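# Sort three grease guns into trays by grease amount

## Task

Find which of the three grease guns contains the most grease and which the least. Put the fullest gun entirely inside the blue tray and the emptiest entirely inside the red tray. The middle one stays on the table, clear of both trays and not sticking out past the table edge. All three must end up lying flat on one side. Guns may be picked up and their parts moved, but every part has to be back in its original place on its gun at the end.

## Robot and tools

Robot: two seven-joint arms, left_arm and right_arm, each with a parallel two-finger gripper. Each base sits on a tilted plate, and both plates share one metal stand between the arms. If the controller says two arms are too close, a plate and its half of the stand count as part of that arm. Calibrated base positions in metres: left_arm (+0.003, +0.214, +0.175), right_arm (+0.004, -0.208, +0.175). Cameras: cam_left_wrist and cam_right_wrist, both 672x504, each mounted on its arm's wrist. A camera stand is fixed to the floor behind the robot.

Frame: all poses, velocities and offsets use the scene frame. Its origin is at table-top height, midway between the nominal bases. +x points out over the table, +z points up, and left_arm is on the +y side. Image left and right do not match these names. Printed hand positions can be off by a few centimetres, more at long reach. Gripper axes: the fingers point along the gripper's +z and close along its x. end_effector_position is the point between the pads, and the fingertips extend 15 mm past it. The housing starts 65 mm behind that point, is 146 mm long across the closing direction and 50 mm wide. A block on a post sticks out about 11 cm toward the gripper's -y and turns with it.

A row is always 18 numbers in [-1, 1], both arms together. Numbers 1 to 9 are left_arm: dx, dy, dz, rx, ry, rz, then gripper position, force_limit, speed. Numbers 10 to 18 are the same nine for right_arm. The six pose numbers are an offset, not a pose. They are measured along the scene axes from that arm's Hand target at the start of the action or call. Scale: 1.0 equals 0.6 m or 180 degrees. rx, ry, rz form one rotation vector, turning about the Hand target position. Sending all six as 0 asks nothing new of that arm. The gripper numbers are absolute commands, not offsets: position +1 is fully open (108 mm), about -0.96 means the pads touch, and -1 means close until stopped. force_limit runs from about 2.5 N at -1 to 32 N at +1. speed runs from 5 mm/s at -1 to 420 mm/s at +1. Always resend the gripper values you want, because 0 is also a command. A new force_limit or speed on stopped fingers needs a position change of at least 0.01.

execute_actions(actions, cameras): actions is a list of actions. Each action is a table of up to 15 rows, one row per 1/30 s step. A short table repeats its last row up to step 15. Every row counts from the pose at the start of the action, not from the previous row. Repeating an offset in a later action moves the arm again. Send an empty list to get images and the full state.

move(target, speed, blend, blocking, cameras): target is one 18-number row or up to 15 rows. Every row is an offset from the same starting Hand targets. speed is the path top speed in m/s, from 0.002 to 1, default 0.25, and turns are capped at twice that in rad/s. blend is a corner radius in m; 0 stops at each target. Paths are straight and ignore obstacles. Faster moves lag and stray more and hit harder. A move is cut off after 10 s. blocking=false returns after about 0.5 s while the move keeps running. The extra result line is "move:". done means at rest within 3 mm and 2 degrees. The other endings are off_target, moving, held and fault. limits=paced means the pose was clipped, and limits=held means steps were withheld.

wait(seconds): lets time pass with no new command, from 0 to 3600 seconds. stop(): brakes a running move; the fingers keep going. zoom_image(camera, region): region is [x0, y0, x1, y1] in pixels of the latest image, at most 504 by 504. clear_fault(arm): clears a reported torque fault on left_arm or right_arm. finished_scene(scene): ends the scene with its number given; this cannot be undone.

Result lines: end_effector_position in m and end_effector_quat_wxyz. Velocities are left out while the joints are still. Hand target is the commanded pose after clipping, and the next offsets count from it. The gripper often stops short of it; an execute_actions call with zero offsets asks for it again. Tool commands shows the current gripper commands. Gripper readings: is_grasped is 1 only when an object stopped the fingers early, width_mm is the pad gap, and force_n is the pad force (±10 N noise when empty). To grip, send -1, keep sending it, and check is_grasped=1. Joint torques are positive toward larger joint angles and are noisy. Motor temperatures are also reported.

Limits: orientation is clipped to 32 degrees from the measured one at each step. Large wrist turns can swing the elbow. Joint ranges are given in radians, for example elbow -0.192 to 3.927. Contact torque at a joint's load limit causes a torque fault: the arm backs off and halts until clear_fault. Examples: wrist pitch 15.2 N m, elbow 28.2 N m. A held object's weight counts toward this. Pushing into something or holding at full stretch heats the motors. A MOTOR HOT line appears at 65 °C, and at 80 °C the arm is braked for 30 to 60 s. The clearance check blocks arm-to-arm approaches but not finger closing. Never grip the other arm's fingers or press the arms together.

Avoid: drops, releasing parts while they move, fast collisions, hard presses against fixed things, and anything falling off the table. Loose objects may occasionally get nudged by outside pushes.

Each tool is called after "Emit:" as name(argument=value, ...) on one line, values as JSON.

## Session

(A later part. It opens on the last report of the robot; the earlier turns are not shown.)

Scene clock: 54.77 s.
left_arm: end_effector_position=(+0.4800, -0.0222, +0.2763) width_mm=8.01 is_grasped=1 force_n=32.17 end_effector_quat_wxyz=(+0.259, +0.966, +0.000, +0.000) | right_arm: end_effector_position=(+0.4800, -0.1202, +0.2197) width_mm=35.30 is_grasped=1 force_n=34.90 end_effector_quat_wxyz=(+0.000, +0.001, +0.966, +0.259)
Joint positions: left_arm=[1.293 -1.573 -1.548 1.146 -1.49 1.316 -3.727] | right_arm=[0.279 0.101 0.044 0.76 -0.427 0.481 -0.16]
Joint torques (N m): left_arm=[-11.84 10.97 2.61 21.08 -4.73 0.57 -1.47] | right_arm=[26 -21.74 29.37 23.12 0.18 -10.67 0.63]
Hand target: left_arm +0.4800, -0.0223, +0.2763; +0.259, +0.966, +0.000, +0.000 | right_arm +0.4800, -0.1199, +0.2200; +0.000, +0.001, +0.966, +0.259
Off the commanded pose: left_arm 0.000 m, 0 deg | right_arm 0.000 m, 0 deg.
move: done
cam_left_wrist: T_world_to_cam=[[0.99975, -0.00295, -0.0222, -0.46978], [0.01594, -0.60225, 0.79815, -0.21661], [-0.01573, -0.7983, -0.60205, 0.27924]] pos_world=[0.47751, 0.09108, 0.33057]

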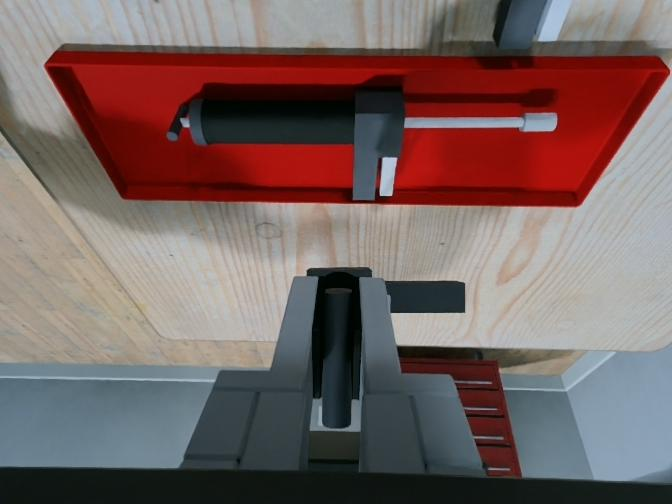

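Emit:
move(target=[[0,0.005,0.003,0,0,0,-0.2,0.4,0,0,0,0,0,0,0,-1,1,0],[0,0.12,0.1,0,0,0,-0.2,0.4,0,0,0,0,0,0,0,-1,1,0],[-0.05,0.9,0.22,0,0,0,-0.2,0.4,0,0,0.15,0.0,0,0,0,-1,1,0],[-0.05,0.9,0.22,0,0,0,-0.2,0.4,0,-0.0283,0.7217,-0.117,-0.1306,-0.1306,0.4875,-1,1,0]], speed=[0.1,0.3,0.45,0.35], blend=[0,0.03,0.03,0], cameras=["all"])

Scene clock: 60.17 s.
left_arm: end_effector_position=(+0.4500, +0.5177, +0.4083) width_mm=42.00 is_grasped=0 force_n=0.00 end_effector_quat_wxyz=(+0.259, +0.966, +0.000, +0.000) | right_arm: end_effector_position=(+0.4624, +0.3121, +0.1498) width_mm=35.31 is_grasped=1 force_n=34.69 end_effector_quat_wxyz=(-0.120, +0.701, -0.702, -0.033)
Joint positions: left_arm=[1.5 -0.877 -0.617 1.266 -0.632 1.729 -3.05] | right_arm=[0.877 1.771 0.077 2.707 -0.731 1.126 -1.162]
Joint torques (N m): left_arm=[-4.55 -7.48 5.49 20.8 1.31 0.5 -1.55] | right_arm=[22.39 -34.72 2.06 26.37 3.97 -5.42 -2.01]
Hand target: left_arm +0.4500, +0.5177, +0.4083; +0.259, +0.966, +0.000, +0.000 | right_arm +0.4630, +0.3131, +0.1498; +0.000, +0.707, -0.708, +0.000
Off the commanded pose: left_arm 0.000 m, 0 deg | right_arm 0.001 m, 14 deg.
elbow stopped short (right arm): the move would have taken joint 4 (elbow) straighter than the controller allows.
move: off_target (right_arm)
cam_left_wrist: T_world_to_cam=[[0.99975, -0.00295, -0.0222, -0.43526], [0.01594, -0.6023, 0.79811, 0.00372], [-0.01573, -0.79827, -0.6021, 0.78924]] pos_world=[0.44751, 0.63098, 0.46257]
cam_right_wrist: T_world_to_cam=[[0.01761, -0.97362, -0.22751, 0.33151], [-0.96372, -0.07713, 0.25552, 0.45622], [-0.26632, 0.21475, -0.93966, 0.31534]] pos_world=[0.51781, 0.29023, 0.25516]

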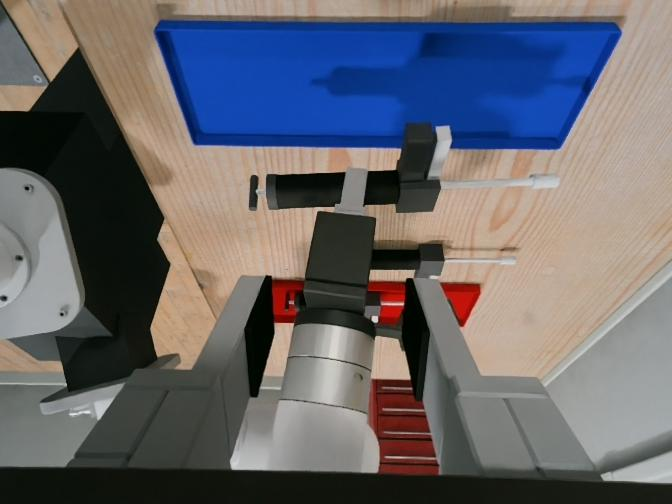

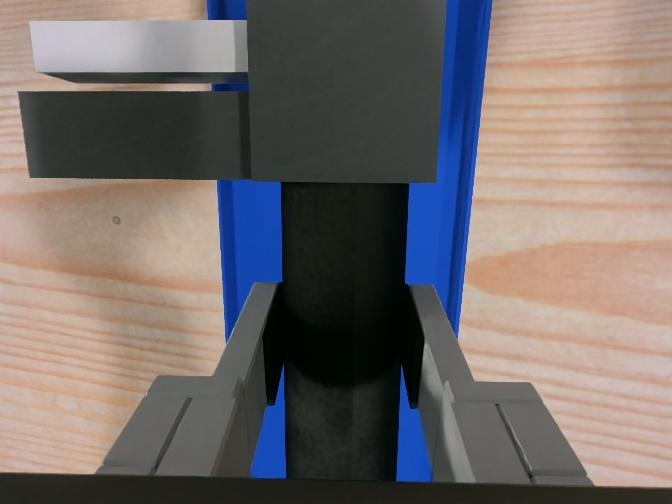

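Emit:
move(target=[0,0,0,0,0,0,-0.2,0.4,0,-0.105,0.0,-0.03,0,0,0,-1,1,0], speed=0.2, cameras=["cam_right_wrist"])

Scene clock: 61.90 s.
left_arm: end_effector_position=(+0.4500, +0.5177, +0.4083) width_mm=42.00 is_grasped=0 force_n=0.00 end_effector_quat_wxyz=(+0.259, +0.966, +0.000, +0.000) | right_arm: end_effector_position=(+0.3996, +0.3122, +0.1318) width_mm=35.31 is_grasped=1 force_n=34.68 end_effector_quat_wxyz=(-0.057, +0.705, -0.706, -0.020)
Joint positions: left_arm=[1.5 -0.877 -0.617 1.266 -0.632 1.729 -3.05] | right_arm=[0.955 1.815 0.021 2.707 -0.625 1.237 -1.111]
Joint torques (N m): left_arm=[-4.43 -7.57 5.62 20.83 1.12 0.48 -1.51] | right_arm=[21.26 -35.22 1.54 19.11 4.32 -4.7 -2.06]
Hand target: left_arm +0.4500, +0.5177, +0.4083; +0.259, +0.966, +0.000, +0.000 | right_arm +0.4000, +0.3131, +0.1318; +0.000, +0.707, -0.708, +0.000
Off the commanded pose: left_arm 0.000 m, 0 deg | right_arm 0.001 m, 7 deg.
elbow stopped short (right arm): the move would have taken joint 4 (elbow) straighter than the controller allows.
move: off_target (right_arm)
cam_right_wrist: T_world_to_cam=[[0.00633, -0.99248, -0.12223, 0.32512], [-0.94265, -0.04671, 0.3305, 0.37248], [-0.33372, 0.11313, -0.93586, 0.33985]] pos_world=[0.46248, 0.30163, 0.23468]

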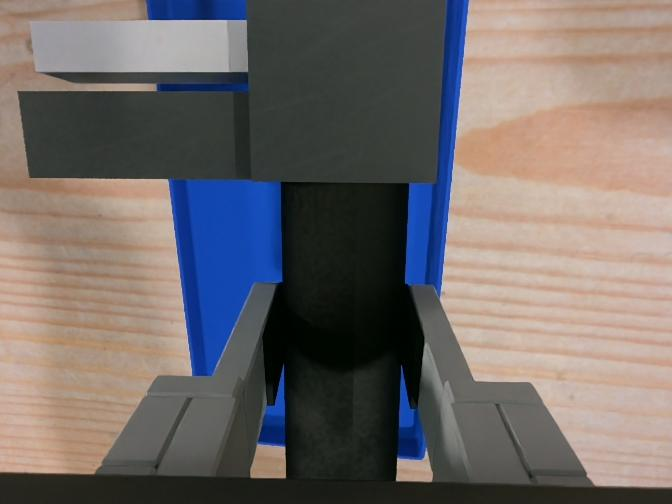

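Emit:
move(target=[0,0,0,0,0,0,-0.2,0.4,0,0,0.0,-0.138,0,0,0,-1,1,0], speed=0.15, cameras=["cam_right_wrist","cam_left_wrist"])

Scene clock: 67.70 s.
left_arm: end_effector_position=(+0.4500, +0.5177, +0.4083) width_mm=42.00 is_grasped=0 force_n=0.00 end_effector_quat_wxyz=(+0.259, +0.966, +0.000, +0.000) | right_arm: end_effector_position=(+0.3995, +0.3121, +0.0491) width_mm=35.31 is_grasped=1 force_n=34.54 end_effector_quat_wxyz=(-0.071, +0.705, -0.706, -0.025)
Joint positions: left_arm=[1.5 -0.877 -0.617 1.266 -0.632 1.729 -3.05] | right_arm=[0.893 1.927 -0.077 2.707 -0.577 1.066 -1.115]
Joint torques (N m): left_arm=[-4.51 -7.39 5.6 20.83 1.07 0.32 -1.5] | right_arm=[20.76 -32.68 1.29 27.1 4.8 -4.48 -2.03]
Hand target: left_arm +0.4500, +0.5177, +0.4083; +0.259, +0.966, +0.000, +0.000 | right_arm +0.4000, +0.3131, +0.0490; +0.000, +0.707, -0.708, +0.000
Off the commanded pose: left_arm 0.000 m, 0 deg | right_arm 0.001 m, 9 deg.
elbow stopped short (right arm): the move would have taken joint 4 (elbow) straighter than the controller allows.
move: off_target (right_arm)
cam_left_wrist: T_world_to_cam=[[0.99975, -0.00295, -0.0222, -0.43526], [0.01594, -0.6023, 0.79811, 0.00372], [-0.01573, -0.79827, -0.6021, 0.78924]] pos_world=[0.44751, 0.63098, 0.46257]
cam_right_wrist: T_world_to_cam=[[0.00808, -0.98881, -0.14895, 0.31433], [-0.94686, -0.05546, 0.31683, 0.40485], [-0.32155, 0.13847, -0.93671, 0.24975]] pos_world=[0.4611, 0.29868, 0.1525]

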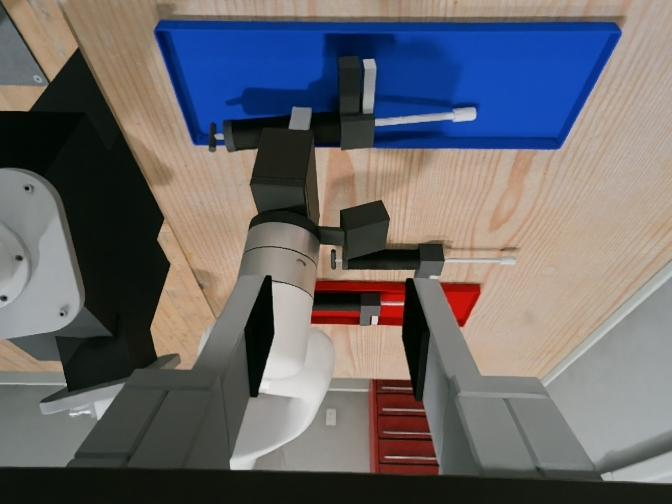

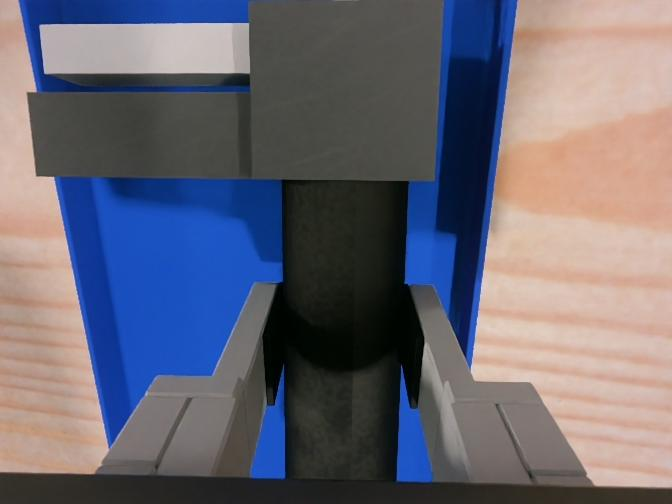

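Emit:
move(target=[[0,0,0,0,0,0,-0.2,0.4,0,0,0.0,-0.014,0,0,0,-1,1,0],[0,0,0,0,0,0,-0.2,0.4,0,0,0.0,-0.014,0,0,0,-0.1,0.5,-0.6],[0,0,0,0,0,0,-0.2,0.4,0,-0.02,-0.05,0.2,0,0,0,-0.1,0.5,-0.6]], speed=[0.05,0.1,0.15], cameras=["cam_right_wrist","cam_left_wrist"])

Scene clock: 72.57 s.
left_arm: end_effector_position=(+0.4500, +0.5177, +0.4083) width_mm=42.00 is_grasped=0 force_n=0.00 end_effector_quat_wxyz=(+0.259, +0.966, +0.000, +0.000) | right_arm: end_effector_position=(+0.3879, +0.2832, +0.1691) width_mm=47.49 is_grasped=0 force_n=0.00 end_effector_quat_wxyz=(+0.000, +0.707, -0.707, +0.000)
Joint positions: left_arm=[1.5 -0.877 -0.617 1.266 -0.632 1.729 -3.05] | right_arm=[1.054 1.703 -0.19 2.605 -0.358 1.359 -1.15]
Joint torques (N m): left_arm=[-4.77 -7.22 5.61 20.8 1.06 0.13 -1.37] | right_arm=[11.93 -31.17 0.02 26.62 4.58 -1.08 -1.97]
Hand target: left_arm +0.4500, +0.5177, +0.4083; +0.259, +0.966, +0.000, +0.000 | right_arm +0.3880, +0.2831, +0.1690; +0.000, +0.707, -0.708, +0.000
Off the commanded pose: left_arm 0.000 m, 0 deg | right_arm 0.000 m, 0 deg.
elbow stopped short (right arm): the move would have taken joint 4 (elbow) straighter than the controller allows.
move: done; target 2's new numbers were sent with right_arm's hand 0.001 m and 9 deg from that target
cam_left_wrist: T_world_to_cam=[[0.99975, -0.00295, -0.0222, -0.43526], [0.01594, -0.6023, 0.79811, 0.00372], [-0.01573, -0.79827, -0.6021, 0.78924]] pos_world=[0.44751, 0.63098, 0.46257]
cam_right_wrist: T_world_to_cam=[[0.00313, -0.99989, -0.01453, 0.28607], [-0.92409, -0.00845, 0.38207, 0.32106], [-0.38215, 0.01223, -0.92402, 0.41942]] pos_world=[0.45608, 0.28362, 0.26904]

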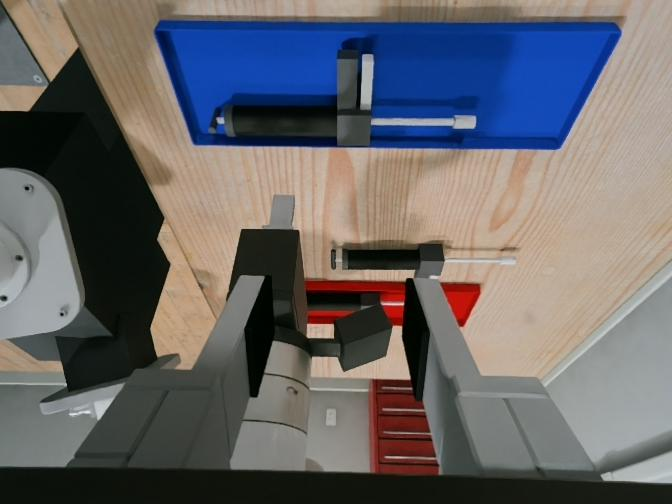

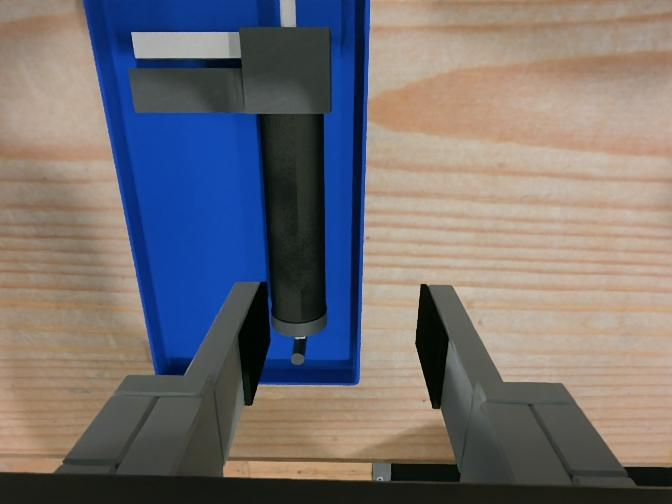

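Emit:
move(target=[0,0,0,0,0,0,-0.2,0.4,0,-0.02,-0.555,0.35,0,0,0,-0.1,0.5,-0.6], speed=0.4, cameras=["cam_right_wrist"])

Scene clock: 74.97 s.
left_arm: end_effector_position=(+0.4500, +0.5177, +0.4083) width_mm=42.00 is_grasped=0 force_n=0.00 end_effector_quat_wxyz=(+0.259, +0.966, +0.000, +0.000) | right_arm: end_effector_position=(+0.3760, -0.0499, +0.3789) width_mm=47.50 is_grasped=0 force_n=0.00 end_effector_quat_wxyz=(+0.000, +0.707, -0.708, +0.000)
Joint positions: left_arm=[1.5 -0.877 -0.617 1.266 -0.632 1.729 -3.05] | right_arm=[1.218 0.231 -0.236 1.107 -0.526 1.34 -1.124]
Joint torques (N m): left_arm=[-4.66 -7.54 5.79 20.85 0.88 0.07 -1.42] | right_arm=[13.95 -19.42 12.65 16.23 -4.7 -1.04 -2.03]
Hand target: left_arm +0.4500, +0.5177, +0.4083; +0.259, +0.966, +0.000, +0.000 | right_arm +0.3760, -0.0499, +0.3790; +0.000, +0.707, -0.708, +0.000
Off the commanded pose: left_arm 0.000 m, 0 deg | right_arm 0.000 m, 0 deg.
move: done
cam_right_wrist: T_world_to_cam=[[0.00296, -0.9999, -0.01414, -0.04392], [-0.92401, -0.00814, 0.38228, 0.22693], [-0.38236, 0.01193, -0.92394, 0.61293]] pos_world=[0.44418, -0.04938, 0.47894]

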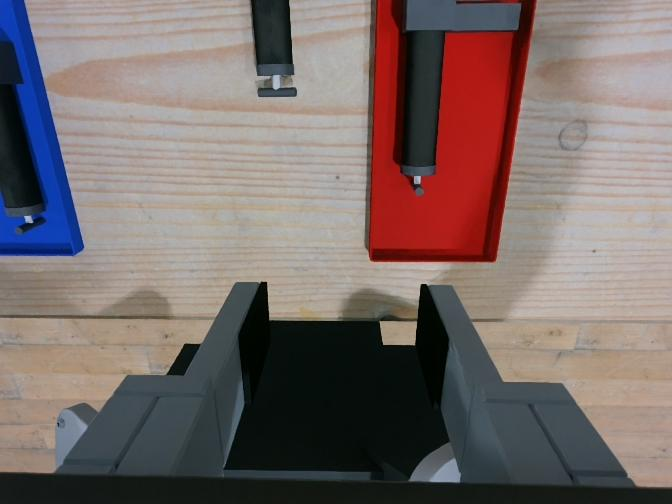

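Emit:
finished_scene(scene=2)

The scene is finished: the task was done.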